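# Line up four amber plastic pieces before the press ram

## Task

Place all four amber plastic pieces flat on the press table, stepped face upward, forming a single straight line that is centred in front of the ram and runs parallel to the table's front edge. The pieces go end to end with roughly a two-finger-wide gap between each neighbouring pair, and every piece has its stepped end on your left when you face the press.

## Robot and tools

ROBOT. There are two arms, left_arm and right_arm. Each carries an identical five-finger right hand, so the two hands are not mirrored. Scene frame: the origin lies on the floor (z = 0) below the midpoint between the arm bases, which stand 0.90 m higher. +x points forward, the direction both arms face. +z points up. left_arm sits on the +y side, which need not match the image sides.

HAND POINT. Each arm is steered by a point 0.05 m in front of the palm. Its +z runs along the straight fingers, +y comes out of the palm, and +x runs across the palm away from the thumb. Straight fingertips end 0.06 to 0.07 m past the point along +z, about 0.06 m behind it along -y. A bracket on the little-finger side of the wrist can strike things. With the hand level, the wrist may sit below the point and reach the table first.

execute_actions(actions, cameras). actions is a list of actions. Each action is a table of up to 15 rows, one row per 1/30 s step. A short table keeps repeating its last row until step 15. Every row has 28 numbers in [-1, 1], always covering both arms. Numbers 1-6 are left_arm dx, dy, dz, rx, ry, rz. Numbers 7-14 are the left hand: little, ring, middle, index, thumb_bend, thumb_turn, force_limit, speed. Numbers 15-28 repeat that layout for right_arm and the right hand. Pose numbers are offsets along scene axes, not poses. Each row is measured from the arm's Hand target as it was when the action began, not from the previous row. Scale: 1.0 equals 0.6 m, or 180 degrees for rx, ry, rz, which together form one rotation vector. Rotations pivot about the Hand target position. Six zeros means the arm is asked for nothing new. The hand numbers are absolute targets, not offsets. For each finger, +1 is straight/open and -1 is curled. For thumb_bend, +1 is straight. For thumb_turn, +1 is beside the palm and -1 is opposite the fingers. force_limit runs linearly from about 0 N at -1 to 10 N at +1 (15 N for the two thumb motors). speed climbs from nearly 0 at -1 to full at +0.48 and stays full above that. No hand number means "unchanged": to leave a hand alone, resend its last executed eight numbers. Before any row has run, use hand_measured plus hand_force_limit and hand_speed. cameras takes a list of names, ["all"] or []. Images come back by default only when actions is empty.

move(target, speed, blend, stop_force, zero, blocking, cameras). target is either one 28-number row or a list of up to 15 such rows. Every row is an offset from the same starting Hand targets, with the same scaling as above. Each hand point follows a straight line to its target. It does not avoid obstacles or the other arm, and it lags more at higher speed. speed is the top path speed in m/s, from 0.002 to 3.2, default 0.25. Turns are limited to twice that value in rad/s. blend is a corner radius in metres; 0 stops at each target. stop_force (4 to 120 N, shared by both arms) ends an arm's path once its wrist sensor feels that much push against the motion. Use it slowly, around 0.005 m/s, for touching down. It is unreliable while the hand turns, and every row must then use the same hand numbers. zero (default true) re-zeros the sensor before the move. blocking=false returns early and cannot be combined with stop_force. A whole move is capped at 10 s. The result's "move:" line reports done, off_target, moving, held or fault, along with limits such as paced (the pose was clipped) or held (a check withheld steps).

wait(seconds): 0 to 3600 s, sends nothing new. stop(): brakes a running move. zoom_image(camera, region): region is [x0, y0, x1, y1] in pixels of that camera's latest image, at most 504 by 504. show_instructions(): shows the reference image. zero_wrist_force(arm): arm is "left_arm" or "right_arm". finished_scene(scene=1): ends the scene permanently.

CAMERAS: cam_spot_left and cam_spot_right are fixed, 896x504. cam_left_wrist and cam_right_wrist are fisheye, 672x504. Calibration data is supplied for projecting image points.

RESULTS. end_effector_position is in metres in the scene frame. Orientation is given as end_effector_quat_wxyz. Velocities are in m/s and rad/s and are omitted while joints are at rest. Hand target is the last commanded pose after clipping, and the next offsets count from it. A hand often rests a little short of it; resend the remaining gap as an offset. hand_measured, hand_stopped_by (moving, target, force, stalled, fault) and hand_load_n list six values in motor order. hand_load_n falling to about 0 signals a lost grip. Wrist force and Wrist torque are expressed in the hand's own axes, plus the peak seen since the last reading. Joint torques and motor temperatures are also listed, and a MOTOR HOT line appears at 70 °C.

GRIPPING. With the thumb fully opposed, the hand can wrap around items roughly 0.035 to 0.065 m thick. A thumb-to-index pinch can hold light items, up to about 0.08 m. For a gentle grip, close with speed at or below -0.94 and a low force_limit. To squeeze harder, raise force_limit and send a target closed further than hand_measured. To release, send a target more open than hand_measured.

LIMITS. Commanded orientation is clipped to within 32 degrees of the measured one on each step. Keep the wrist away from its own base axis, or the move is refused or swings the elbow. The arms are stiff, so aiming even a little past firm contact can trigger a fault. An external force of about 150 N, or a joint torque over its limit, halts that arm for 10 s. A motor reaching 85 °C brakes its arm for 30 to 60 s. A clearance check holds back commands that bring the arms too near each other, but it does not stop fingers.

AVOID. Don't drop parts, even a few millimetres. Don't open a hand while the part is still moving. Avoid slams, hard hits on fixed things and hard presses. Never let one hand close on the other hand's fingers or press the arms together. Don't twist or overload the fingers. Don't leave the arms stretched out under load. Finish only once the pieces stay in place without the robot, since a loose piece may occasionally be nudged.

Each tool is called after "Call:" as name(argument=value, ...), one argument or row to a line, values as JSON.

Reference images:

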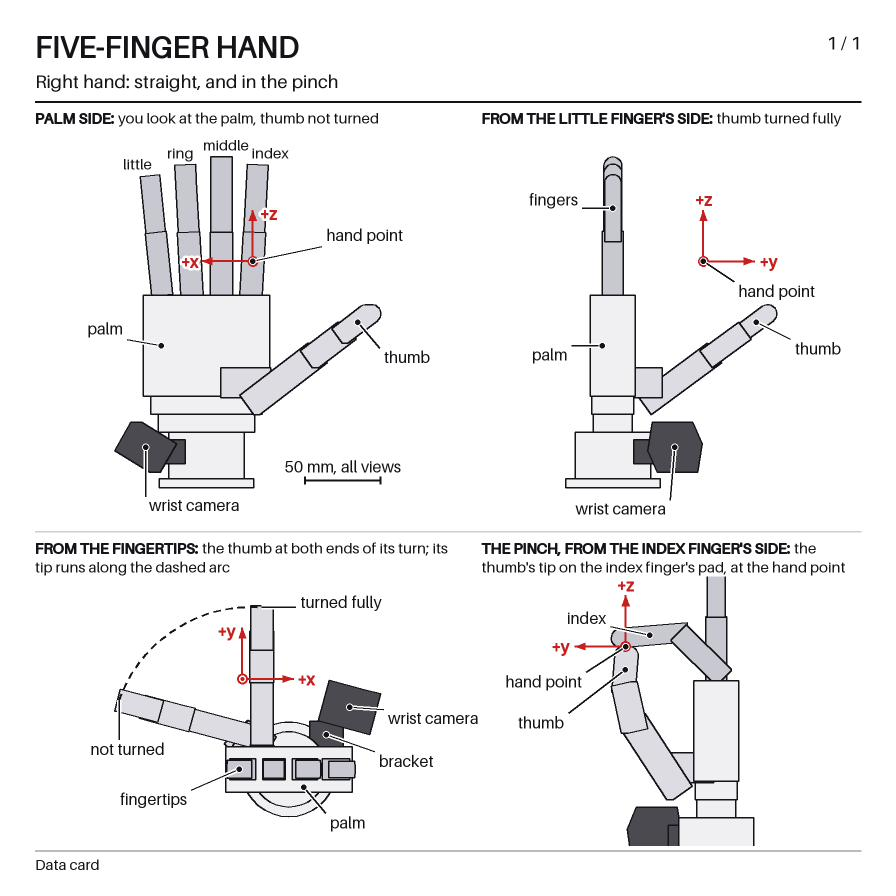

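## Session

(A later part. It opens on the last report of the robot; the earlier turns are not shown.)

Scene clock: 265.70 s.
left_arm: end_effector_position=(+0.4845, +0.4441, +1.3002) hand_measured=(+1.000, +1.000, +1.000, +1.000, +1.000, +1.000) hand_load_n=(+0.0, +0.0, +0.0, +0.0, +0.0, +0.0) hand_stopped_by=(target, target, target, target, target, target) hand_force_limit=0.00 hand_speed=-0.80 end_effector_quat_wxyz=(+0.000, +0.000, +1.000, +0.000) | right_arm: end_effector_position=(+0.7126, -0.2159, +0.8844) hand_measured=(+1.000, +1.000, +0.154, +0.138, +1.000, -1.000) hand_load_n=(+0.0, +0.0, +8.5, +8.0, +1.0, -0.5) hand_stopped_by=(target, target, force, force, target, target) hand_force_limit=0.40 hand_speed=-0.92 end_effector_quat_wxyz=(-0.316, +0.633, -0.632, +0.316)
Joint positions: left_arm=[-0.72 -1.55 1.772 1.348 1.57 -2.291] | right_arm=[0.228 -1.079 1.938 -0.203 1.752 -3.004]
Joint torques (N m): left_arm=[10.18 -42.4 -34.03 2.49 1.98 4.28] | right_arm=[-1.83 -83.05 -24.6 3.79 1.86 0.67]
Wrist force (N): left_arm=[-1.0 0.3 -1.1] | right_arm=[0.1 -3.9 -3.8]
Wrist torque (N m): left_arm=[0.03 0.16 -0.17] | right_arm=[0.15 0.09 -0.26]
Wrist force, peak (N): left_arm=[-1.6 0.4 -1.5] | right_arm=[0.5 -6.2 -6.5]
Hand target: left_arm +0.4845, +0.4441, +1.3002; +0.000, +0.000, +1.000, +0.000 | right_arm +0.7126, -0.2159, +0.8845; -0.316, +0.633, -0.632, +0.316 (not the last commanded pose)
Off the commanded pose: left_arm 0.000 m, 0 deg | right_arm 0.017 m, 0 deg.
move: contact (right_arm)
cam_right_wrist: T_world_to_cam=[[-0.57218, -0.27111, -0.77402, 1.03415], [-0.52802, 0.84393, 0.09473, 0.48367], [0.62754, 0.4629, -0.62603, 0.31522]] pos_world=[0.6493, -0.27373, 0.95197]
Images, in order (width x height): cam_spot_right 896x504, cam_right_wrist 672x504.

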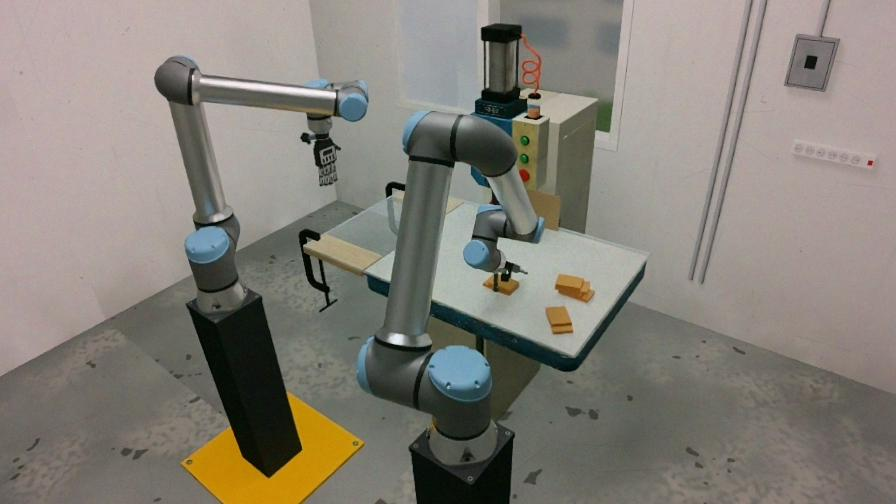

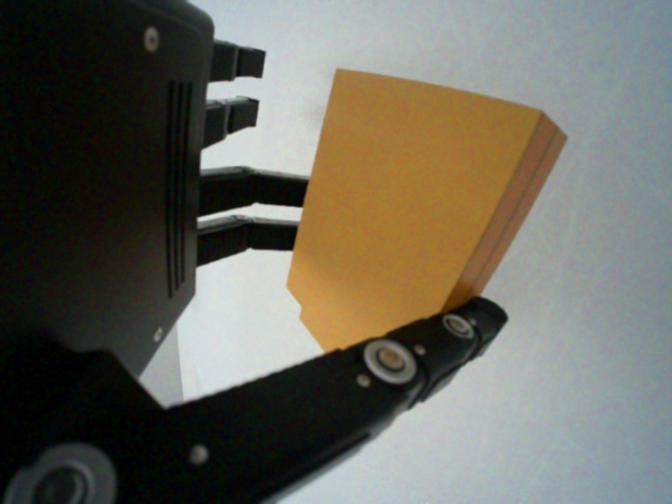

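Call:
move(
  target=[0,0,0,0,0,0,1,1,1,1,1,1,0,-0.8,0,0,0.001,0,0,0,1,1,0.65,0.65,1,-1,0.4,-0.6],
  speed=0.05,
)

Call:
move(
  target=[
    [0,0,0,0,0,0,1,1,1,1,1,1,0,-0.8,-0.01,0,0.003,0,0,0,1,1,0.65,0.65,1,-1,0.4,-0.6],
    [0,0,0,0,0,0,1,1,1,1,1,1,0,-0.8,-0.01,0,0.2,0,0,0,1,1,0.65,0.65,1,-1,0.4,-0.6],
  ],
  speed=0.12,
  cameras=["cam_right_wrist","cam_spot_right"],
)

Scene clock: 269.70 s.
left_arm: end_effector_position=(+0.4845, +0.4441, +1.3002) hand_measured=(+1.000, +1.000, +1.000, +1.000, +1.000, +1.000) hand_load_n=(+0.0, +0.0, +0.0, +0.0, +0.0, +0.0) hand_stopped_by=(target, target, target, target, target, target) hand_force_limit=0.00 hand_speed=-0.80 end_effector_quat_wxyz=(+0.000, +0.000, +1.000, +0.000) | right_arm: end_effector_position=(+0.7126, -0.2159, +0.8851) hand_measured=(+1.000, +1.000, +0.650, +0.650, +1.000, -1.000) hand_load_n=(+0.0, -0.5, +0.0, +0.0, +0.0, +0.0) hand_stopped_by=(target, target, target, target, target, target) hand_force_limit=0.40 hand_speed=-0.60 end_effector_quat_wxyz=(-0.316, +0.633, -0.632, +0.316)
Joint positions: left_arm=[-0.72 -1.55 1.772 1.348 1.57 -2.291] | right_arm=[0.228 -1.079 1.937 -0.202 1.752 -3.004]
Joint torques (N m): left_arm=[10.79 -42.99 -33.81 2.43 2.02 3.79] | right_arm=[-2.28 -87.51 -41.12 3.57 -0.66 0.5]
Wrist force (N): left_arm=[-1.3 0.4 -1.3] | right_arm=[0.0 -1.0 -0.1]
Wrist torque (N m): left_arm=[0.05 0.21 -0.19] | right_arm=[-0.16 0.01 -0.20]
Wrist force, peak (N): left_arm=[-1.7 0.5 -1.7] | right_arm=[-0.1 -4.2 -3.9]
Hand target: left_arm +0.4845, +0.4441, +1.3002; +0.000, +0.000, +1.000, +0.000 | right_arm +0.7126, -0.2159, +0.8851; -0.316, +0.633, -0.632, +0.316
Off the commanded pose: left_arm 0.000 m, 0 deg | right_arm 0.000 m, 0 deg.
move: done

Scene clock: 271.57 s.
left_arm: end_effector_position=(+0.4845, +0.4441, +1.3002) hand_measured=(+1.000, +1.000, +1.000, +1.000, +1.000, +1.000) hand_load_n=(+0.0, +0.5, +0.5, -0.5, +0.0, +0.0) hand_stopped_by=(target, target, target, target, target, target) hand_force_limit=0.00 hand_speed=-0.80 end_effector_quat_wxyz=(+0.000, +0.000, +1.000, +0.000) | right_arm: end_effector_position=(+0.7066, -0.2158, +1.0049) hand_measured=(+1.000, +1.000, +0.650, +0.650, +1.000, -1.000) hand_load_n=(+0.0, +0.0, +0.0, +0.0, +0.0, +0.0) hand_stopped_by=(target, target, target, target, target, target) hand_force_limit=0.40 hand_speed=-0.60 end_effector_quat_wxyz=(-0.316, +0.633, -0.632, +0.316)
Joint positions: left_arm=[-0.72 -1.55 1.772 1.348 1.57 -2.291] | right_arm=[0.231 -1.229 1.887 -0.002 1.754 -3.002]
Joint torques (N m): left_arm=[13.88 -43.11 -34.42 2.5 1.69 4.29] | right_arm=[2.77 -79.3 -48.25 3.12 1.75 4.16]
Wrist force (N): left_arm=[-1.7 0.5 -1.1] | right_arm=[-0.1 -0.9 -0.1]
Wrist torque (N m): left_arm=[0.04 0.27 -0.21] | right_arm=[-0.14 0.03 -0.21]
Wrist force, peak (N): left_arm=[-1.4 0.6 -1.6] | right_arm=[-0.2 -1.5 -1.1]
Hand target: left_arm +0.4845, +0.4441, +1.3002; +0.000, +0.000, +1.000, +0.000 | right_arm +0.7066, -0.2159, +1.0051; -0.316, +0.633, -0.632, +0.316
Off the commanded pose: left_arm 0.000 m, 0 deg | right_arm 0.000 m, 0 deg.
move: done
cam_right_wrist: T_world_to_cam=[[-0.57216, -0.27113, -0.77402, 1.12397], [-0.52803, 0.84393, 0.09471, 0.46912], [0.62754, 0.4629, -0.62603, 0.39442]] pos_world=[0.6433, -0.27373, 1.07247]
Images, in order (width x height): cam_spot_right 896x504, cam_right_wrist 672x504.

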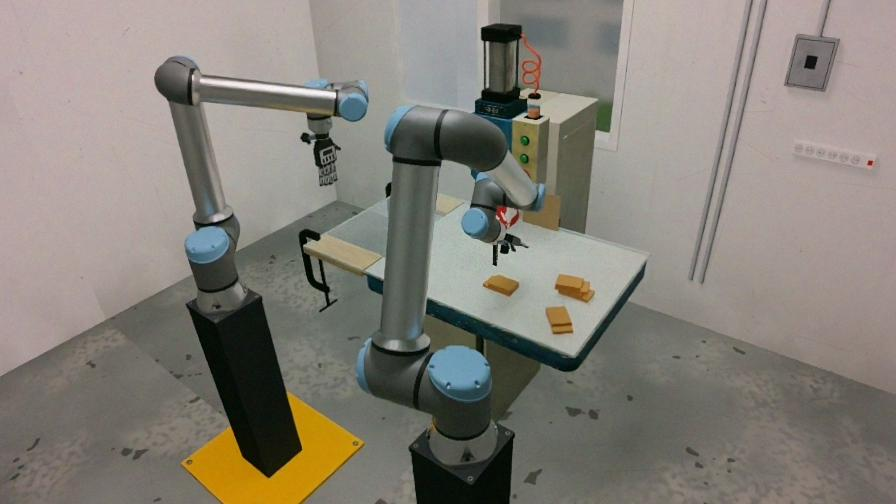

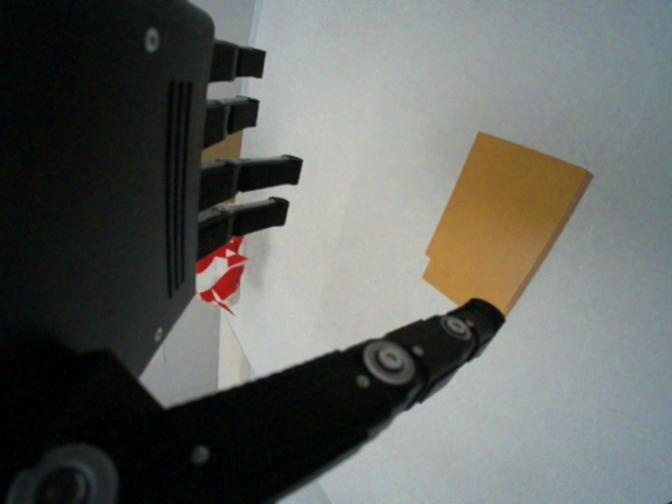

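Call:
move(
  target=[
    [0,0,0,0,0,0,1,1,1,1,1,1,0,-0.8,0,0,0.1,0,0,0,1,1,0.65,0.65,1,-1,0.4,-0.6],
    [0,0,0,0,0,0,1,1,1,1,1,1,0,-0.8,-0.15,-0.45,0.12,0,0,0.6422,1,1,0.65,0.65,1,-1,0.4,-0.6],
  ],
  speed=0.3,
  blend=0.05,
  cameras=["cam_right_wrist","cam_spot_right"],
)

Call:
zoom_image(
  camera="cam_right_wrist",
  region=[380, 100, 672, 400],
)

Scene clock: 282.13 s.
left_arm: end_effector_position=(+0.4845, +0.4441, +1.3002) hand_measured=(+1.000, +1.000, +1.000, +1.000, +1.000, +1.000) hand_load_n=(+0.0, +0.0, +0.0, +0.0, +0.0, +0.5) hand_stopped_by=(target, target, target, target, target, target) hand_force_limit=0.00 hand_speed=-0.80 end_effector_quat_wxyz=(+0.000, +0.000, +1.000, +0.000) | right_arm: end_effector_position=(+0.6167, -0.4859, +1.0771) hand_measured=(+1.000, +1.000, +0.650, +0.650, +1.000, -1.000) hand_load_n=(+0.0, +0.0, +0.0, +0.0, +0.0, +0.0) hand_stopped_by=(target, target, target, target, target, target) hand_force_limit=0.40 hand_speed=-0.60 end_effector_quat_wxyz=(-0.436, +0.872, +0.198, -0.099)
Joint positions: left_arm=[-0.72 -1.55 1.772 1.348 1.57 -2.291] | right_arm=[-0.356 -0.944 1.658 1.621 0.982 -5.759]
Joint torques (N m): left_arm=[11.48 -45.94 -33.99 2.72 1.69 4.35] | right_arm=[20.69 -72.75 -43.24 6.47 2.53 -3.32]
Wrist force (N): left_arm=[-1.3 0.6 -1.2] | right_arm=[-0.1 -0.5 0.0]
Wrist torque (N m): left_arm=[0.08 0.21 -0.19] | right_arm=[-0.09 0.03 0.06]
Wrist force, peak (N): left_arm=[-1.5 0.8 -1.4] | right_arm=[-1.0 -1.9 -0.3]
Hand target: left_arm +0.4845, +0.4441, +1.3002; +0.000, +0.000, +1.000, +0.000 | right_arm +0.6166, -0.4859, +1.0771; -0.436, +0.872, +0.198, -0.099
Off the commanded pose: left_arm 0.000 m, 0 deg | right_arm 0.000 m, 0 deg.
move: done; blend cut to 0.03 m at target 1
cam_right_wrist: T_world_to_cam=[[0.49156, -0.39898, -0.77407, 0.33707], [-0.5332, -0.84067, 0.09471, -0.17262], [-0.68852, 0.36618, -0.62598, 1.38553]] pos_world=[0.69624, -0.51799, 1.14457]
Images, in order (width x height): cam_spot_right 896x504, cam_right_wrist 672x504.

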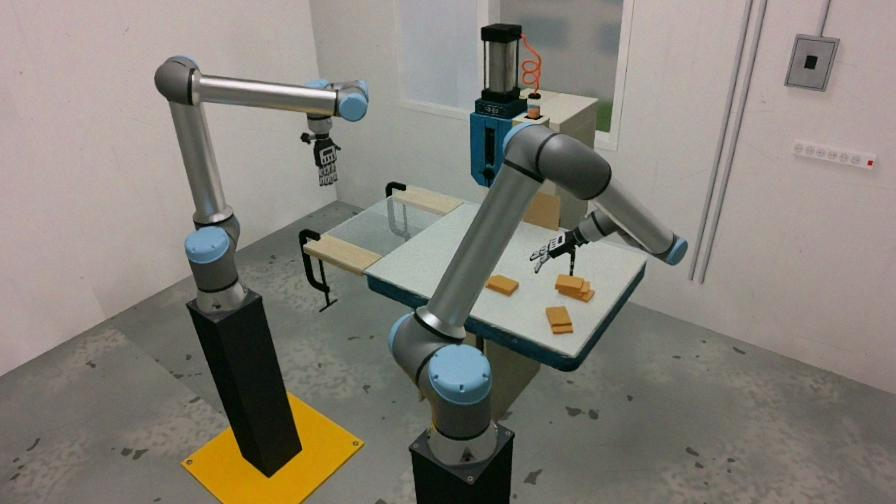

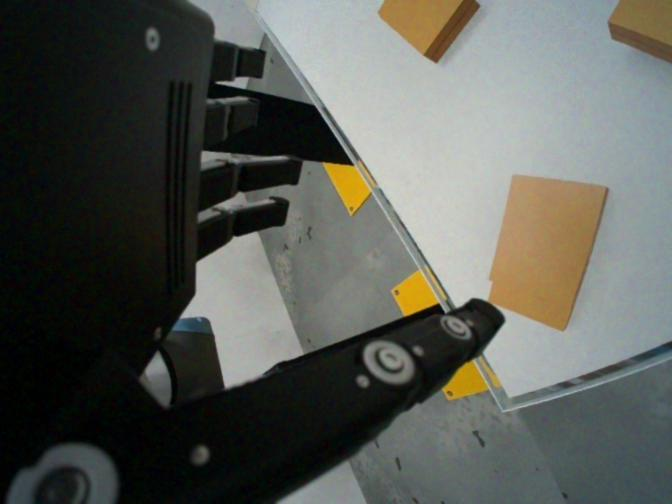

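Scaled by 1.680 from the camera's image (finer frame: 960x720).

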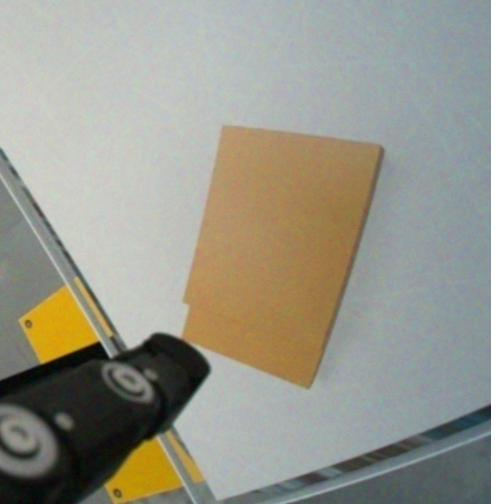

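Call:
move(
  target=[0,0,0,0,0,0,1,1,1,1,1,1,0,-0.8,0.0077,-0.0405,-0.265,0,0,0.094,1,1,0.65,0.65,1,-1,0.4,-0.6],
  speed=0.15,
  cameras=["cam_right_wrist"],
)

Scene clock: 293.93 s.
left_arm: end_effector_position=(+0.4845, +0.4441, +1.3002) hand_measured=(+1.000, +1.000, +1.000, +1.000, +1.000, +1.000) hand_load_n=(+0.0, +0.0, +0.0, +0.0, +0.0, +0.0) hand_stopped_by=(target, target, target, target, target, target) hand_force_limit=0.00 hand_speed=-0.80 end_effector_quat_wxyz=(+0.000, +0.000, +1.000, +0.000) | right_arm: end_effector_position=(+0.6213, -0.5102, +0.9182) hand_measured=(+1.000, +1.000, +0.650, +0.650, +1.000, -1.000) hand_load_n=(+0.0, +0.0, +0.0, +0.0, +0.0, +0.0) hand_stopped_by=(target, target, target, target, target, target) hand_force_limit=0.40 hand_speed=-0.60 end_effector_quat_wxyz=(-0.417, +0.833, +0.325, -0.162)
Joint positions: left_arm=[-0.72 -1.55 1.772 1.348 1.57 -2.291] | right_arm=[-0.321 -0.709 1.598 1.543 1.171 -5.961]
Joint torques (N m): left_arm=[12 -42.57 -33.4 2.5 1.66 4.28] | right_arm=[21.5 -80.78 -37.54 0.83 1.93 -3.68]
Wrist force (N): left_arm=[-1.4 0.8 -1.3] | right_arm=[-0.1 -0.7 -0.2]
Wrist torque (N m): left_arm=[0.11 0.23 -0.18] | right_arm=[-0.12 0.02 0.05]
Wrist force, peak (N): left_arm=[-1.3 0.4 -1.7] | right_arm=[-0.3 -1.6 -0.6]
Hand target: left_arm +0.4845, +0.4441, +1.3002; +0.000, +0.000, +1.000, +0.000 | right_arm +0.6213, -0.5102, +0.9181; -0.417, +0.833, +0.325, -0.162
Off the commanded pose: left_arm 0.000 m, 0 deg | right_arm 0.000 m, 0 deg.
move: done
cam_right_wrist: T_world_to_cam=[[0.58641, -0.23864, -0.77406, 0.22501], [-0.26547, -0.95946, 0.09469, -0.40252], [-0.76528, 0.14996, -0.62599, 1.23546]] pos_world=[0.70666, -0.51778, 0.98567]

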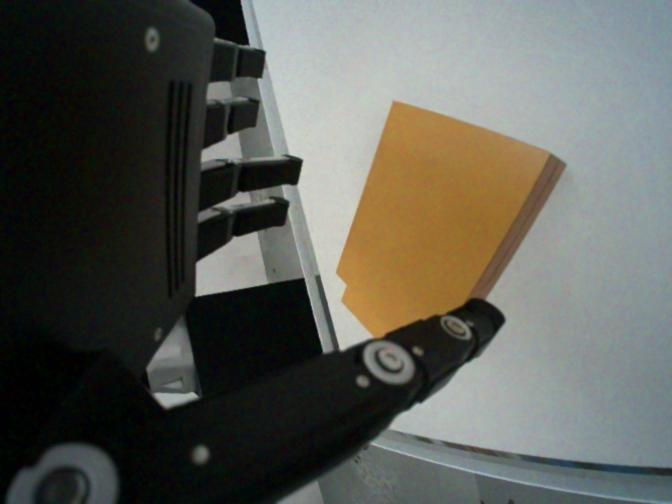

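Call:
move(
  target=[0,0,0,0,0,0,1,1,1,1,1,1,0,-0.8,0,0,-0.048,0,0,0,1,1,0.65,0.65,1,-1,0.4,-0.6],
  speed=0.06,
)

Call:
move(
  target=[0,0,0,0,0,0,1,1,1,1,1,1,0,-0.8,0,0,-0.02,0,0,0,1,1,0.65,0.65,1,-1,0.4,-0.6],
  speed=0.005,
  stop_force=4,
  cameras=["cam_right_wrist"],
)

Scene clock: 296.53 s.
left_arm: end_effector_position=(+0.4845, +0.4441, +1.3002) hand_measured=(+1.000, +1.000, +1.000, +1.000, +1.000, +1.000) hand_load_n=(+0.0, +0.0, +0.0, +0.0, +0.0, +0.0) hand_stopped_by=(target, target, target, target, target, target) hand_force_limit=0.00 hand_speed=-0.80 end_effector_quat_wxyz=(+0.000, +0.000, +1.000, +0.000) | right_arm: end_effector_position=(+0.6213, -0.5102, +0.8894) hand_measured=(+1.000, +1.000, +0.650, +0.650, +1.000, -1.000) hand_load_n=(+0.0, +0.0, +0.0, +0.0, +0.0, +0.0) hand_stopped_by=(target, target, target, target, target, target) hand_force_limit=0.40 hand_speed=-0.60 end_effector_quat_wxyz=(-0.417, +0.833, +0.325, -0.162)
Joint positions: left_arm=[-0.72 -1.55 1.772 1.348 1.57 -2.291] | right_arm=[-0.32 -0.672 1.593 1.511 1.172 -5.961]
Joint torques (N m): left_arm=[12.32 -43.1 -33.95 2.77 1.43 4.12] | right_arm=[17.39 -86.64 -36.87 0.95 2.45 -2.84]
Wrist force (N): left_arm=[-1.1 0.2 -1.3] | right_arm=[0.1 -0.5 -0.4]
Wrist torque (N m): left_arm=[0.02 0.18 -0.18] | right_arm=[-0.08 0.01 0.07]
Wrist force, peak (N): left_arm=[-1.5 0.5 -1.6] | right_arm=[-0.7 -1.0 -0.4]
Hand target: left_arm +0.4845, +0.4441, +1.3002; +0.000, +0.000, +1.000, +0.000 | right_arm +0.6213, -0.5102, +0.8893; -0.417, +0.833, +0.325, -0.162
Off the commanded pose: left_arm 0.000 m, 0 deg | right_arm 0.000 m, 0 deg.
move: done

Scene clock: 299.50 s.
left_arm: end_effector_position=(+0.4845, +0.4441, +1.3002) hand_measured=(+1.000, +1.000, +1.000, +1.000, +1.000, +1.000) hand_load_n=(+0.0, +0.0, +0.0, +0.0, +0.0, +0.0) hand_stopped_by=(target, target, target, target, target, target) hand_force_limit=0.00 hand_speed=-0.80 end_effector_quat_wxyz=(+0.000, +0.000, +1.000, +0.000) | right_arm: end_effector_position=(+0.6213, -0.5102, +0.8803) hand_measured=(+1.000, +1.000, +0.650, +0.650, +1.000, -1.000) hand_load_n=(+0.0, +0.0, +0.0, +0.0, +0.0, +0.0) hand_stopped_by=(target, target, target, target, target, target) hand_force_limit=0.40 hand_speed=-0.60 end_effector_quat_wxyz=(-0.417, +0.833, +0.325, -0.162)
Joint positions: left_arm=[-0.72 -1.55 1.772 1.348 1.57 -2.291] | right_arm=[-0.32 -0.66 1.591 1.501 1.172 -5.961]
Joint torques (N m): left_arm=[12.08 -44.84 -33.78 2.63 1.53 3.68] | right_arm=[14.42 -104.85 -17.49 5.38 0.06 1]
Wrist force (N): left_arm=[-1.4 0.5 -1.2] | right_arm=[-0.5 -5.0 -3.7]
Wrist torque (N m): left_arm=[0.05 0.23 -0.19] | right_arm=[-0.37 0.08 0.02]
Wrist force, peak (N): left_arm=[-1.5 0.5 -1.5] | right_arm=[-0.5 -7.4 -5.2]
Hand target: left_arm +0.4845, +0.4441, +1.3002; +0.000, +0.000, +1.000, +0.000 | right_arm +0.6213, -0.5102, +0.8803; -0.417, +0.833, +0.325, -0.162 (not the last commanded pose)
Off the commanded pose: left_arm 0.000 m, 0 deg | right_arm 0.003 m, 0 deg.
move: contact (right_arm)
cam_right_wrist: T_world_to_cam=[[0.58649, -0.23852, -0.77404, 0.19569], [-0.26524, -0.95952, 0.0947, -0.39912], [-0.7653, 0.14977, -0.62601, 1.21181]] pos_world=[0.70676, -0.51778, 0.94787]

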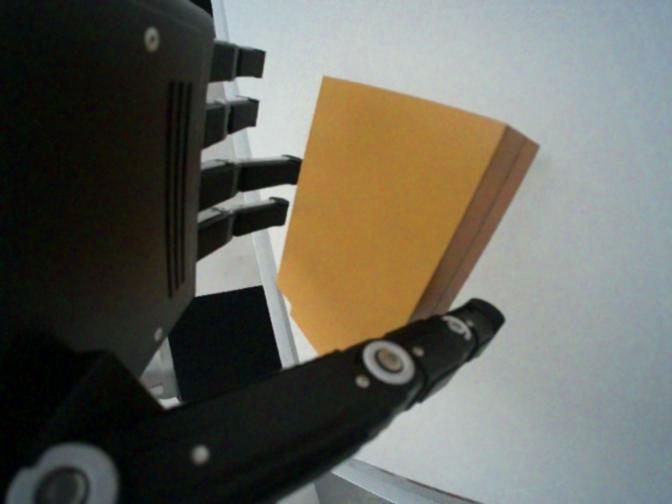

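Call:
move(
  target=[0,0,0,0,0,0,1,1,1,1,1,1,0,-0.8,0,0,0.0045,0,0,0,1,1,0.6,0.6,1,-1,0.4,-0.92],
  speed=0.02,
)

Call:
move(
  target=[0,0,0,0,0,0,1,1,1,1,1,1,0,-0.8,0,0,0,0,0,0,1,1,-0.2,-0.2,1,-1,0.4,-0.92],
  speed=0.1,
)

Call:
move(
  target=[0,0,0,0,0,0,1,1,1,1,1,1,0,-0.8,0,0,0.015,0,0,0,1,1,-0.2,-0.2,1,-1,0.4,-0.92],
  speed=0.02,
  cameras=["cam_right_wrist"],
)

Scene clock: 302.67 s.
left_arm: end_effector_position=(+0.4845, +0.4441, +1.3002) hand_measured=(+1.000, +1.000, +1.000, +1.000, +1.000, +1.000) hand_load_n=(+0.0, -0.5, +0.0, +0.0, +0.0, +0.0) hand_stopped_by=(target, target, target, target, target, target) hand_force_limit=0.00 hand_speed=-0.80 end_effector_quat_wxyz=(+0.000, +0.000, +1.000, +0.000) | right_arm: end_effector_position=(+0.6213, -0.5102, +0.8830) hand_measured=(+1.000, +1.000, +0.600, +0.600, +1.000, -1.000) hand_load_n=(+0.0, -0.5, +0.0, +0.0, +0.0, +0.0) hand_stopped_by=(target, target, target, target, target, target) hand_force_limit=0.40 hand_speed=-0.92 end_effector_quat_wxyz=(-0.417, +0.833, +0.325, -0.162)
Joint positions: left_arm=[-0.72 -1.55 1.772 1.348 1.57 -2.291] | right_arm=[-0.32 -0.663 1.591 1.504 1.172 -5.961]
Joint torques (N m): left_arm=[10.58 -43.52 -35.05 2.41 1.37 4] | right_arm=[15.86 -110.9 -9.5 7.03 -0.13 1.15]
Wrist force (N): left_arm=[-1.5 0.4 -1.4] | right_arm=[0.1 -0.3 -0.2]
Wrist torque (N m): left_arm=[0.06 0.25 -0.19] | right_arm=[-0.06 0.00 0.07]
Wrist force, peak (N): left_arm=[-1.3 0.5 -1.8] | right_arm=[-0.8 -5.6 -3.7]
Hand target: left_arm +0.4845, +0.4441, +1.3002; +0.000, +0.000, +1.000, +0.000 | right_arm +0.6213, -0.5102, +0.8830; -0.417, +0.833, +0.325, -0.162
Off the commanded pose: left_arm 0.000 m, 0 deg | right_arm 0.000 m, 0 deg.
move: done

Scene clock: 305.00 s.
left_arm: end_effector_position=(+0.4845, +0.4441, +1.3002) hand_measured=(+1.000, +1.000, +1.000, +1.000, +1.000, +1.000) hand_load_n=(+0.0, +0.0, +0.0, +0.0, +0.0, +0.0) hand_stopped_by=(target, target, target, target, target, target) hand_force_limit=0.00 hand_speed=-0.80 end_effector_quat_wxyz=(+0.000, +0.000, +1.000, +0.000) | right_arm: end_effector_position=(+0.6213, -0.5102, +0.8830) hand_measured=(+1.000, +1.000, +0.400, +0.138, +1.000, -1.000) hand_load_n=(+0.0, +0.0, +8.5, +7.0, +0.5, -1.5) hand_stopped_by=(target, target, force, force, target, target) hand_force_limit=0.40 hand_speed=-0.92 end_effector_quat_wxyz=(-0.417, +0.833, +0.325, -0.162)
Joint positions: left_arm=[-0.72 -1.55 1.772 1.348 1.57 -2.291] | right_arm=[-0.32 -0.663 1.591 1.504 1.172 -5.961]
Joint torques (N m): left_arm=[11.3 -44.28 -34.48 2.69 1.53 4.42] | right_arm=[16.5 -99.13 -20.1 -0.36 -0.12 0.94]
Wrist force (N): left_arm=[-1.0 0.4 -1.4] | right_arm=[0.1 -5.3 0.6]
Wrist torque (N m): left_arm=[0.05 0.16 -0.17] | right_arm=[0.33 0.02 -0.07]
Wrist force, peak (N): left_arm=[-1.2 0.5 -1.8] | right_arm=[-0.2 -7.6 0.6]
Hand target: left_arm +0.4845, +0.4441, +1.3002; +0.000, +0.000, +1.000, +0.000 | right_arm +0.6213, -0.5102, +0.8830; -0.417, +0.833, +0.325, -0.162
Off the commanded pose: left_arm 0.000 m, 0 deg | right_arm 0.000 m, 0 deg.
move: done

Scene clock: 305.73 s.
left_arm: end_effector_position=(+0.4845, +0.4441, +1.3002) hand_measured=(+1.000, +1.000, +1.000, +1.000, +1.000, +1.000) hand_load_n=(+0.0, +0.0, +0.0, +0.0, -0.5, +0.0) hand_stopped_by=(target, target, target, target, target, target) hand_force_limit=0.00 hand_speed=-0.80 end_effector_quat_wxyz=(+0.000, +0.000, +1.000, +0.000) | right_arm: end_effector_position=(+0.6213, -0.5102, +0.8919) hand_measured=(+1.000, +1.000, +0.400, +0.138, +1.000, -1.000) hand_load_n=(+0.0, +0.0, +0.0, +6.5, +0.5, -1.5) hand_stopped_by=(target, target, force, force, target, target) hand_force_limit=0.40 hand_speed=-0.92 end_effector_quat_wxyz=(-0.417, +0.833, +0.325, -0.162)
Joint positions: left_arm=[-0.72 -1.55 1.772 1.348 1.57 -2.291] | right_arm=[-0.32 -0.675 1.593 1.514 1.172 -5.961]
Joint torques (N m): left_arm=[11.43 -45.2 -34.36 2.56 1.71 4.26] | right_arm=[16.18 -107.27 -9.66 6.22 -0.31 1.15]
Wrist force (N): left_arm=[-1.3 0.4 -1.0] | right_arm=[-0.3 1.0 1.2]
Wrist torque (N m): left_arm=[0.03 0.21 -0.19] | right_arm=[-0.09 0.06 0.05]
Wrist force, peak (N): left_arm=[-1.3 0.4 -1.6] | right_arm=[0.1 -5.4 0.7]
Hand target: left_arm +0.4845, +0.4441, +1.3002; +0.000, +0.000, +1.000, +0.000 | right_arm +0.6213, -0.5102, +0.8920; -0.417, +0.833, +0.325, -0.162
Off the commanded pose: left_arm 0.000 m, 0 deg | right_arm 0.000 m, 0 deg.
move: done
cam_right_wrist: T_world_to_cam=[[0.58649, -0.23852, -0.77404, 0.2046], [-0.26524, -0.95952, 0.0947, -0.40021], [-0.7653, 0.14977, -0.62601, 1.21901]] pos_world=[0.70676, -0.51778, 0.95937]

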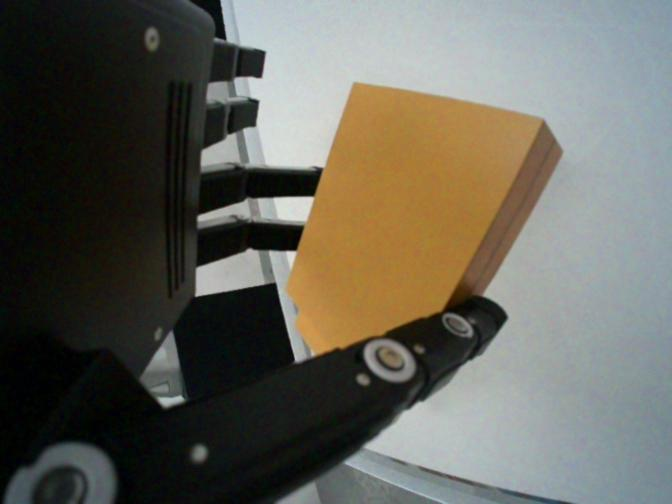

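Call:
move(
  target=[0,0,0,0,0,0,1,1,1,1,1,1,0,-0.8,0,0,0,0,0,0,1,1,-0.25,-0.2,1,-1,0.4,-0.92],
  speed=0.02,
  cameras=["cam_right_wrist"],
)

Scene clock: 309.77 s.
left_arm: end_effector_position=(+0.4845, +0.4441, +1.3002) hand_measured=(+1.000, +1.000, +1.000, +1.000, +1.000, +1.000) hand_load_n=(+0.0, +0.0, +0.0, +0.0, +0.0, +0.0) hand_stopped_by=(target, target, target, target, target, target) hand_force_limit=0.00 hand_speed=-0.80 end_effector_quat_wxyz=(+0.000, +0.000, +1.000, +0.000) | right_arm: end_effector_position=(+0.6213, -0.5102, +0.8920) hand_measured=(+1.000, +1.000, +0.156, +0.138, +1.000, -1.000) hand_load_n=(+0.0, +0.0, +7.5, +5.5, +1.5, +0.5) hand_stopped_by=(target, target, force, force, target, target) hand_force_limit=0.40 hand_speed=-0.92 end_effector_quat_wxyz=(-0.417, +0.833, +0.325, -0.162)
Joint positions: left_arm=[-0.72 -1.55 1.772 1.348 1.57 -2.291] | right_arm=[-0.32 -0.675 1.593 1.514 1.172 -5.961]
Joint torques (N m): left_arm=[10.98 -42.85 -35.42 2.62 1.57 4.04] | right_arm=[17.92 -110.91 -9.33 6.93 -0.27 1.33]
Wrist force (N): left_arm=[-1.3 0.3 -1.3] | right_arm=[-0.2 1.6 1.2]
Wrist torque (N m): left_arm=[0.04 0.21 -0.19] | right_arm=[-0.04 0.03 0.08]
Wrist force, peak (N): left_arm=[-1.4 0.5 -1.6] | right_arm=[0.1 1.5 1.5]
Hand target: left_arm +0.4845, +0.4441, +1.3002; +0.000, +0.000, +1.000, +0.000 | right_arm +0.6213, -0.5102, +0.8920; -0.417, +0.833, +0.325, -0.162
Off the commanded pose: left_arm 0.000 m, 0 deg | right_arm 0.000 m, 0 deg.
move: done
cam_right_wrist: T_world_to_cam=[[0.58649, -0.23852, -0.77404, 0.20475], [-0.26524, -0.95952, 0.0947, -0.40023], [-0.7653, 0.14977, -0.62601, 1.21913]] pos_world=[0.70676, -0.51778, 0.95957]

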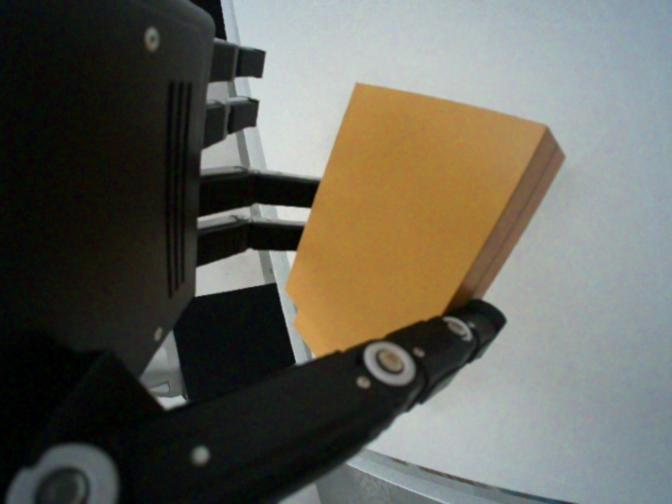

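Call:
move(
  target=[0,0,0,0,0,0,1,1,1,1,1,1,0,-0.8,0,0,-0.0155,0,0,0,1,1,-0.25,-0.2,1,-1,0.4,-0.92],
  speed=0.005,
  stop_force=6,
)

Call:
move(
  target=[0,0,0,0,0,0,1,1,1,1,1,1,0,-0.8,0,0,0,0,0,0,1,1,0.6,0.6,1,-1,0.4,-0.7],
  speed=0.02,
  cameras=["cam_right_wrist"],
)

Scene clock: 321.27 s.
left_arm: end_effector_position=(+0.4845, +0.4441, +1.3002) hand_measured=(+1.000, +1.000, +1.000, +1.000, +1.000, +1.000) hand_load_n=(+0.5, +0.0, +0.5, -0.5, +0.0, +0.0) hand_stopped_by=(target, target, target, target, target, target) hand_force_limit=0.00 hand_speed=-0.80 end_effector_quat_wxyz=(+0.000, +0.000, +1.000, +0.000) | right_arm: end_effector_position=(+0.6213, -0.5102, +0.8851) hand_measured=(+1.000, +1.000, +0.156, +0.138, +1.000, -1.000) hand_load_n=(+0.0, +0.0, +7.0, +5.5, +1.0, +1.5) hand_stopped_by=(target, target, force, force, target, target) hand_force_limit=0.40 hand_speed=-0.92 end_effector_quat_wxyz=(-0.417, +0.833, +0.325, -0.162)
Joint positions: left_arm=[-0.72 -1.55 1.772 1.348 1.57 -2.291] | right_arm=[-0.32 -0.666 1.592 1.507 1.172 -5.961]
Joint torques (N m): left_arm=[10.38 -43.51 -35.6 2.82 1.41 4.18] | right_arm=[16.7 -107.3 -19.99 5.42 -0.45 1.1]
Wrist force (N): left_arm=[-1.1 0.3 -1.2] | right_arm=[-1.6 -2.3 -3.8]
Wrist torque (N m): left_arm=[0.03 0.19 -0.19] | right_arm=[0.10 0.13 -0.02]
Wrist force, peak (N): left_arm=[-1.6 0.7 -1.6] | right_arm=[-1.2 -5.7 -7.2]
Hand target: left_arm +0.4845, +0.4441, +1.3002; +0.000, +0.000, +1.000, +0.000 | right_arm +0.6213, -0.5102, +0.8851; -0.417, +0.833, +0.325, -0.162 (not the last commanded pose)
Off the commanded pose: left_arm 0.000 m, 0 deg | right_arm 0.002 m, 0 deg.
move: contact (right_arm)

Scene clock: 322.10 s.
left_arm: end_effector_position=(+0.4845, +0.4441, +1.3002) hand_measured=(+1.000, +1.000, +1.000, +1.000, +1.000, +1.000) hand_load_n=(+0.0, +0.0, +0.0, +0.0, +0.0, +0.0) hand_stopped_by=(target, target, target, target, target, target) hand_force_limit=0.00 hand_speed=-0.80 end_effector_quat_wxyz=(+0.000, +0.000, +1.000, +0.000) | right_arm: end_effector_position=(+0.6213, -0.5102, +0.8851) hand_measured=(+1.000, +1.000, +0.600, +0.600, +1.000, -1.000) hand_load_n=(+0.0, +0.0, +0.0, +0.0, +0.0, +0.0) hand_stopped_by=(target, target, target, target, target, target) hand_force_limit=0.40 hand_speed=-0.70 end_effector_quat_wxyz=(-0.417, +0.833, +0.325, -0.162)
Joint positions: left_arm=[-0.72 -1.55 1.772 1.348 1.57 -2.291] | right_arm=[-0.32 -0.666 1.592 1.507 1.172 -5.961]
Joint torques (N m): left_arm=[11.8 -41.16 -36.49 3.02 1.64 4.13] | right_arm=[17.63 -104.15 -9.45 5.32 -0.21 1.42]
Wrist force (N): left_arm=[-1.1 0.7 -1.5] | right_arm=[-0.5 -0.6 -0.4]
Wrist torque (N m): left_arm=[0.11 0.19 -0.16] | right_arm=[-0.10 0.08 0.03]
Wrist force, peak (N): left_arm=[-1.1 0.7 -1.5] | right_arm=[-0.1 -2.1 -6.1]
Hand target: left_arm +0.4845, +0.4441, +1.3002; +0.000, +0.000, +1.000, +0.000 | right_arm +0.6213, -0.5102, +0.8851; -0.417, +0.833, +0.325, -0.162
Off the commanded pose: left_arm 0.000 m, 0 deg | right_arm 0.000 m, 0 deg.
move: done
cam_right_wrist: T_world_to_cam=[[0.58649, -0.23852, -0.77404, 0.19941], [-0.26524, -0.95952, 0.0947, -0.39957], [-0.7653, 0.14977, -0.62601, 1.21481]] pos_world=[0.70676, -0.51778, 0.95267]

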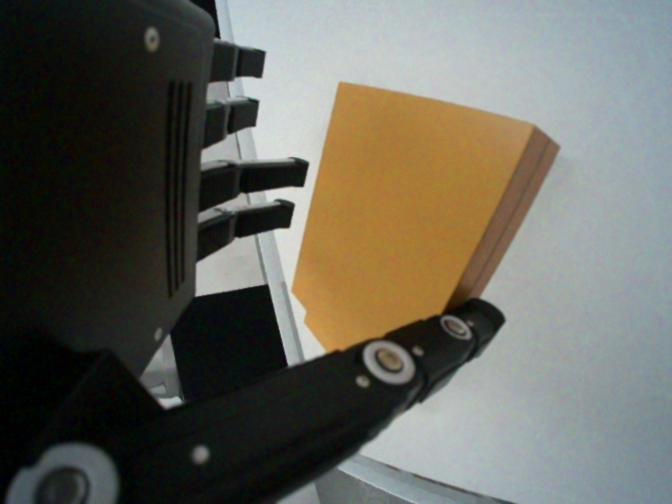

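Call:
execute_actions(
  actions=[],
)

Scene clock: 338.93 s.
left_arm: end_effector_position=(+0.4845, +0.4441, +1.3002) hand_measured=(+1.000, +1.000, +1.000, +1.000, +1.000, +1.000) hand_load_n=(+0.0, +0.0, +0.0, +0.0, +0.0, +0.0) hand_stopped_by=(target, target, target, target, target, target) hand_force_limit=0.00 hand_speed=-0.80 end_effector_quat_wxyz=(+0.000, +0.000, +1.000, +0.000) | right_arm: end_effector_position=(+0.6213, -0.5102, +0.8851) hand_measured=(+1.000, +1.000, +0.600, +0.600, +1.000, -1.000) hand_load_n=(+0.0, +0.0, +0.0, +0.0, +0.0, +0.0) hand_stopped_by=(target, target, target, target, target, target) hand_force_limit=0.40 hand_speed=-0.70 end_effector_quat_wxyz=(-0.417, +0.833, +0.325, -0.162)
Joint positions: left_arm=[-0.72 -1.55 1.772 1.348 1.57 -2.291] | right_arm=[-0.32 -0.666 1.592 1.507 1.172 -5.961]
Joint velocities: within noise
Joint torques (N m): left_arm=[9.42 -43.49 -37.22 2.81 1.63 4.24] | right_arm=[16.36 -91.41 -9.22 5.56 -0.25 1.36]
Motor temperatures (°C): left_arm=[33 31 32 38 39 39] | right_arm=[37 28 34 40 41 42]
Wrist force (N): left_arm=[-1.1 0.7 -1.5] | right_arm=[-0.1 -0.7 -0.8]
Wrist torque (N m): left_arm=[0.10 0.19 -0.17] | right_arm=[-0.10 0.04 0.05]
Wrist force, peak (N): left_arm=[-1.5 0.5 -1.4] | right_arm=[-0.1 -0.7 -0.8]
Hand target: left_arm +0.4845, +0.4441, +1.3002; +0.000, +0.000, +1.000, +0.000 | right_arm +0.6213, -0.5102, +0.8851; -0.417, +0.833, +0.325, -0.162
Off the commanded pose: left_arm 0.000 m, 0 deg | right_arm 0.000 m, 0 deg.
camera_calibration:
cam_left_wrist: T_world_to_cam=[[-0.23153, 0.9728, 0.00693, -0.33043], [0.82537, 0.19266, 0.53071, -1.18168], [0.51494, 0.12859, -0.84752, 0.91475]] pos_world=[0.42777, 0.43148, 1.4047]
cam_right_wrist: T_world_to_cam=[[0.58649, -0.23852, -0.77404, 0.19941], [-0.26524, -0.95952, 0.0947, -0.39957], [-0.7653, 0.14977, -0.62601, 1.21481]] pos_world=[0.70676, -0.51778, 0.95267]

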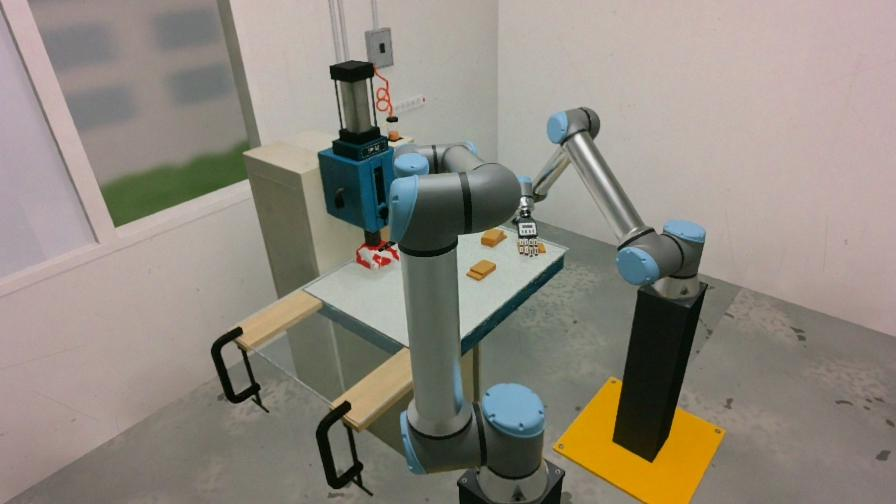

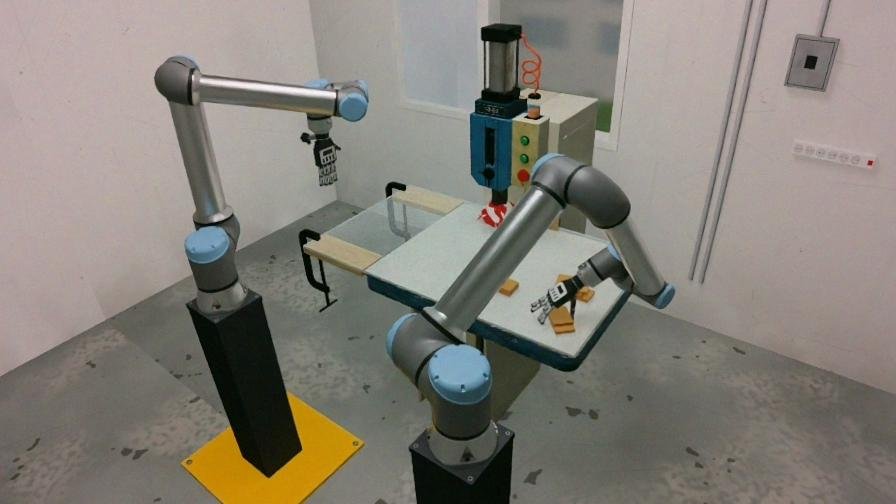

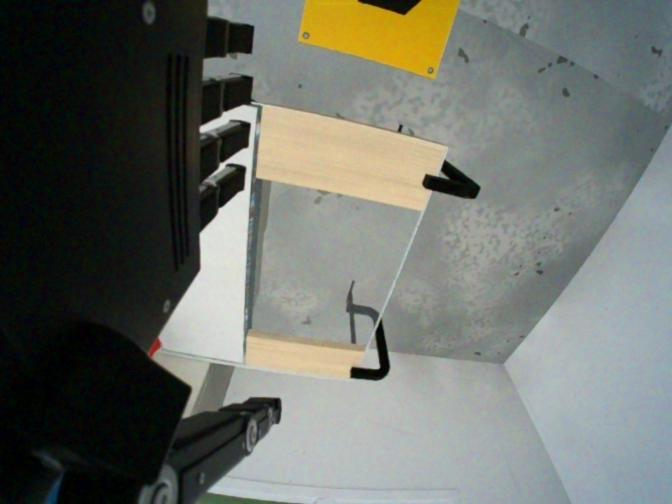

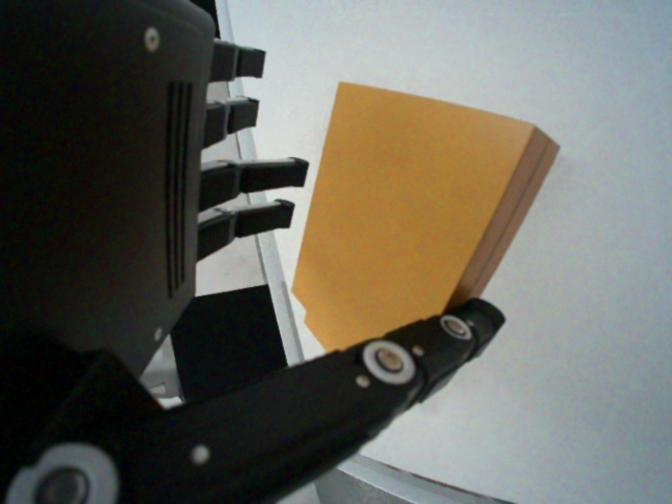

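Call:
move(
  target=[0,0,0,0,0,0,1,1,1,1,1,1,0,-0.8,0.002,-0.0022,0.002,0,0,0,1,1,0.6,0.6,1,-1,0.4,-0.7],
  speed=0.02,
)

Call:
move(
  target=[0,0,0,0,0,0,1,1,1,1,1,1,0,-0.8,0,0,0,0,0,0,1,1,-0.22,-0.22,1,-1,0.4,-0.92],
)

Call:
move(
  target=[0,0,0,0,0,0,1,1,1,1,1,1,0,-0.8,0,0,0.025,0,0,0,1,1,-0.22,-0.22,1,-1,0.4,-0.92],
  speed=0.03,
  cameras=["cam_right_wrist"],
)

Scene clock: 342.67 s.
left_arm: end_effector_position=(+0.4845, +0.4441, +1.3002) hand_measured=(+1.000, +1.000, +1.000, +1.000, +1.000, +1.000) hand_load_n=(+0.0, +0.0, +0.0, +0.0, +0.0, +0.0) hand_stopped_by=(target, target, target, target, target, target) hand_force_limit=0.00 hand_speed=-0.80 end_effector_quat_wxyz=(+0.000, +0.000, +1.000, +0.000) | right_arm: end_effector_position=(+0.6224, -0.5114, +0.8863) hand_measured=(+1.000, +1.000, +0.600, +0.600, +1.000, -1.000) hand_load_n=(+0.0, +0.0, +0.0, +0.0, +0.0, +0.0) hand_stopped_by=(target, target, target, target, target, target) hand_force_limit=0.40 hand_speed=-0.70 end_effector_quat_wxyz=(-0.417, +0.833, +0.325, -0.162)
Joint positions: left_arm=[-0.72 -1.55 1.772 1.348 1.57 -2.291] | right_arm=[-0.322 -0.666 1.589 1.51 1.172 -5.962]
Joint torques (N m): left_arm=[12.57 -42.03 -35.89 2.69 1.47 4.26] | right_arm=[-14.34 -108.65 -35.32 6.79 2.6 -3.75]
Wrist force (N): left_arm=[-1.3 0.3 -1.3] | right_arm=[-0.2 -0.7 -0.2]
Wrist torque (N m): left_arm=[0.03 0.21 -0.19] | right_arm=[-0.11 0.04 0.05]
Wrist force, peak (N): left_arm=[-1.6 0.6 -1.3] | right_arm=[-0.6 -0.8 -0.4]
Hand target: left_arm +0.4845, +0.4441, +1.3002; +0.000, +0.000, +1.000, +0.000 | right_arm +0.6225, -0.5115, +0.8863; -0.417, +0.833, +0.325, -0.162
Off the commanded pose: left_arm 0.000 m, 0 deg | right_arm 0.000 m, 0 deg.
move: done

Scene clock: 345.00 s.
left_arm: end_effector_position=(+0.4845, +0.4441, +1.3002) hand_measured=(+1.000, +1.000, +1.000, +1.000, +1.000, +1.000) hand_load_n=(+0.0, +0.0, +0.0, -0.5, +0.0, +0.0) hand_stopped_by=(target, target, target, target, target, target) hand_force_limit=0.00 hand_speed=-0.80 end_effector_quat_wxyz=(+0.000, +0.000, +1.000, +0.000) | right_arm: end_effector_position=(+0.6225, -0.5115, +0.8863) hand_measured=(+1.000, +1.000, +0.160, +0.138, +1.000, -1.000) hand_load_n=(+0.0, +0.0, +6.0, +7.0, +1.0, +0.0) hand_stopped_by=(target, target, force, force, target, target) hand_force_limit=0.40 hand_speed=-0.92 end_effector_quat_wxyz=(-0.417, +0.833, +0.325, -0.162)
Joint positions: left_arm=[-0.72 -1.55 1.772 1.348 1.57 -2.291] | right_arm=[-0.322 -0.666 1.589 1.51 1.172 -5.962]
Joint torques (N m): left_arm=[8.67 -41.35 -36.7 2.89 1.32 3.91] | right_arm=[-15.87 -110.53 -35.49 6.17 2.58 -3.43]
Wrist force (N): left_arm=[-1.2 0.7 -1.3] | right_arm=[0.0 1.4 1.0]
Wrist torque (N m): left_arm=[0.10 0.21 -0.17] | right_arm=[-0.06 0.02 0.08]
Wrist force, peak (N): left_arm=[-1.6 0.3 -1.5] | right_arm=[-0.7 1.6 1.2]
Hand target: left_arm +0.4845, +0.4441, +1.3002; +0.000, +0.000, +1.000, +0.000 | right_arm +0.6225, -0.5115, +0.8863; -0.417, +0.833, +0.325, -0.162
Off the commanded pose: left_arm 0.000 m, 0 deg | right_arm 0.000 m, 0 deg.
move: done

Scene clock: 345.83 s.
left_arm: end_effector_position=(+0.4845, +0.4441, +1.3002) hand_measured=(+1.000, +1.000, +1.000, +1.000, +1.000, +1.000) hand_load_n=(+0.0, -0.5, +0.0, +0.0, +0.0, +0.0) hand_stopped_by=(target, target, target, target, target, target) hand_force_limit=0.00 hand_speed=-0.80 end_effector_quat_wxyz=(+0.000, +0.000, +1.000, +0.000) | right_arm: end_effector_position=(+0.6225, -0.5115, +0.9012) hand_measured=(+1.000, +1.000, +0.160, +0.138, +1.000, -1.000) hand_load_n=(+0.0, +0.0, +6.0, +7.0, +1.0, +0.0) hand_stopped_by=(target, target, force, force, target, target) hand_force_limit=0.40 hand_speed=-0.92 end_effector_quat_wxyz=(-0.417, +0.833, +0.325, -0.162)
Joint positions: left_arm=[-0.72 -1.55 1.772 1.348 1.57 -2.291] | right_arm=[-0.322 -0.686 1.592 1.526 1.172 -5.962]
Joint torques (N m): left_arm=[12.64 -43.23 -35.75 2.87 1.1 4.53] | right_arm=[-14.67 -109.83 -10.1 6.89 1.9 -2.8]
Wrist force (N): left_arm=[-1.2 0.4 -1.4] | right_arm=[-0.3 1.7 1.5]
Wrist torque (N m): left_arm=[0.05 0.20 -0.18] | right_arm=[-0.04 0.03 0.08]
Wrist force, peak (N): left_arm=[-1.2 0.6 -1.6] | right_arm=[-0.1 1.8 1.7]
Hand target: left_arm +0.4845, +0.4441, +1.3002; +0.000, +0.000, +1.000, +0.000 | right_arm +0.6225, -0.5115, +0.9013; -0.417, +0.833, +0.325, -0.162
Off the commanded pose: left_arm 0.000 m, 0 deg | right_arm 0.000 m, 0 deg.
move: done
cam_right_wrist: T_world_to_cam=[[0.58649, -0.23852, -0.77404, 0.21078], [-0.26524, -0.95952, 0.0947, -0.40202], [-0.7653, 0.14977, -0.62601, 1.22594]] pos_world=[0.70796, -0.51908, 0.96867]

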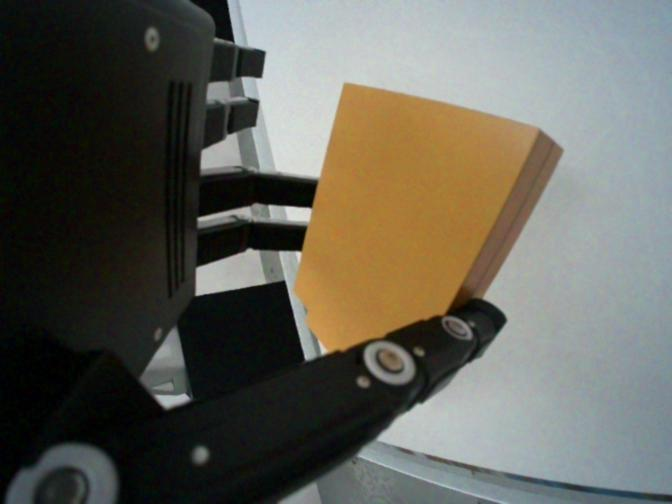

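Call:
move(
  target=[
    [0,0,0,0,0,0,1,1,1,1,1,1,0,-0.8,0,0,0.2145,0,0,0,1,1,-0.22,-0.22,1,-1,0.4,-0.92],
    [0,0,0,0,0,0,1,1,1,1,1,1,0,-0.8,0.1442,0.7433,0.2145,0,0,-0.7361,1,1,-0.22,-0.22,1,-1,0.4,-0.92],
  ],
  speed=0.22,
  blend=[0.02,0],
  cameras=["cam_right_wrist"],
)

Scene clock: 364.03 s.
left_arm: end_effector_position=(+0.4845, +0.4441, +1.3002) hand_measured=(+1.000, +1.000, +1.000, +1.000, +1.000, +1.000) hand_load_n=(+0.0, +0.0, +0.0, +0.0, -0.5, +0.0) hand_stopped_by=(target, target, target, target, target, target) hand_force_limit=0.00 hand_speed=-0.80 end_effector_quat_wxyz=(+0.000, +0.000, +1.000, +0.000) | right_arm: end_effector_position=(+0.7090, -0.0656, +1.0300) hand_measured=(+1.000, +1.000, +0.160, +0.138, +1.000, -1.000) hand_load_n=(+0.0, +0.0, +5.5, +7.0, +1.0, +0.0) hand_stopped_by=(target, target, force, force, target, target) hand_force_limit=0.40 hand_speed=-0.92 end_effector_quat_wxyz=(-0.316, +0.633, -0.632, +0.316)
Joint positions: left_arm=[-0.72 -1.55 1.772 1.348 1.57 -2.291] | right_arm=[0.454 -1.119 1.674 0.14 1.928 -2.857]
Joint torques (N m): left_arm=[12.17 -44.59 -36.82 2.89 1.47 3.98] | right_arm=[23.09 -69.03 -49.85 3.42 4.26 4.84]
Wrist force (N): left_arm=[-1.3 0.6 -1.7] | right_arm=[-0.4 1.6 1.7]
Wrist torque (N m): left_arm=[0.10 0.23 -0.19] | right_arm=[-0.08 0.05 -0.19]
Wrist force, peak (N): left_arm=[-1.7 0.4 -1.5] | right_arm=[-0.2 3.1 2.3]
Hand target: left_arm +0.4845, +0.4441, +1.3002; +0.000, +0.000, +1.000, +0.000 | right_arm +0.7090, -0.0655, +1.0300; -0.316, +0.633, -0.632, +0.316
Off the commanded pose: left_arm 0.000 m, 0 deg | right_arm 0.000 m, 0 deg.
move: done
cam_right_wrist: T_world_to_cam=[[-0.57192, -0.27137, -0.77412, 1.18545], [-0.52843, 0.84369, 0.09464, 0.34146], [0.62743, 0.46319, -0.62592, 0.33903]] pos_world=[0.6457, -0.12343, 1.09757]

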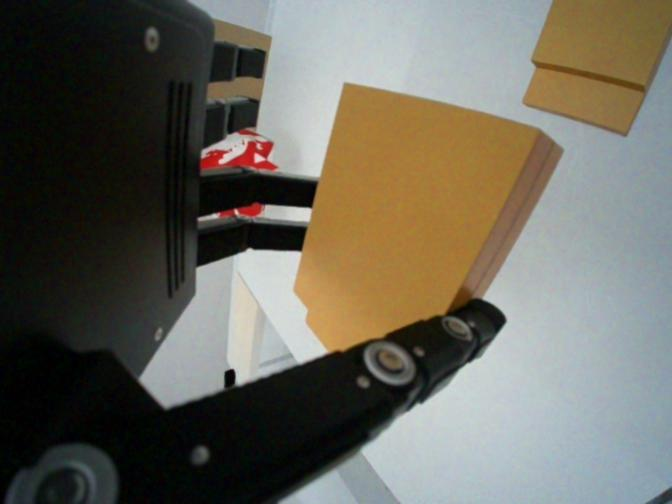

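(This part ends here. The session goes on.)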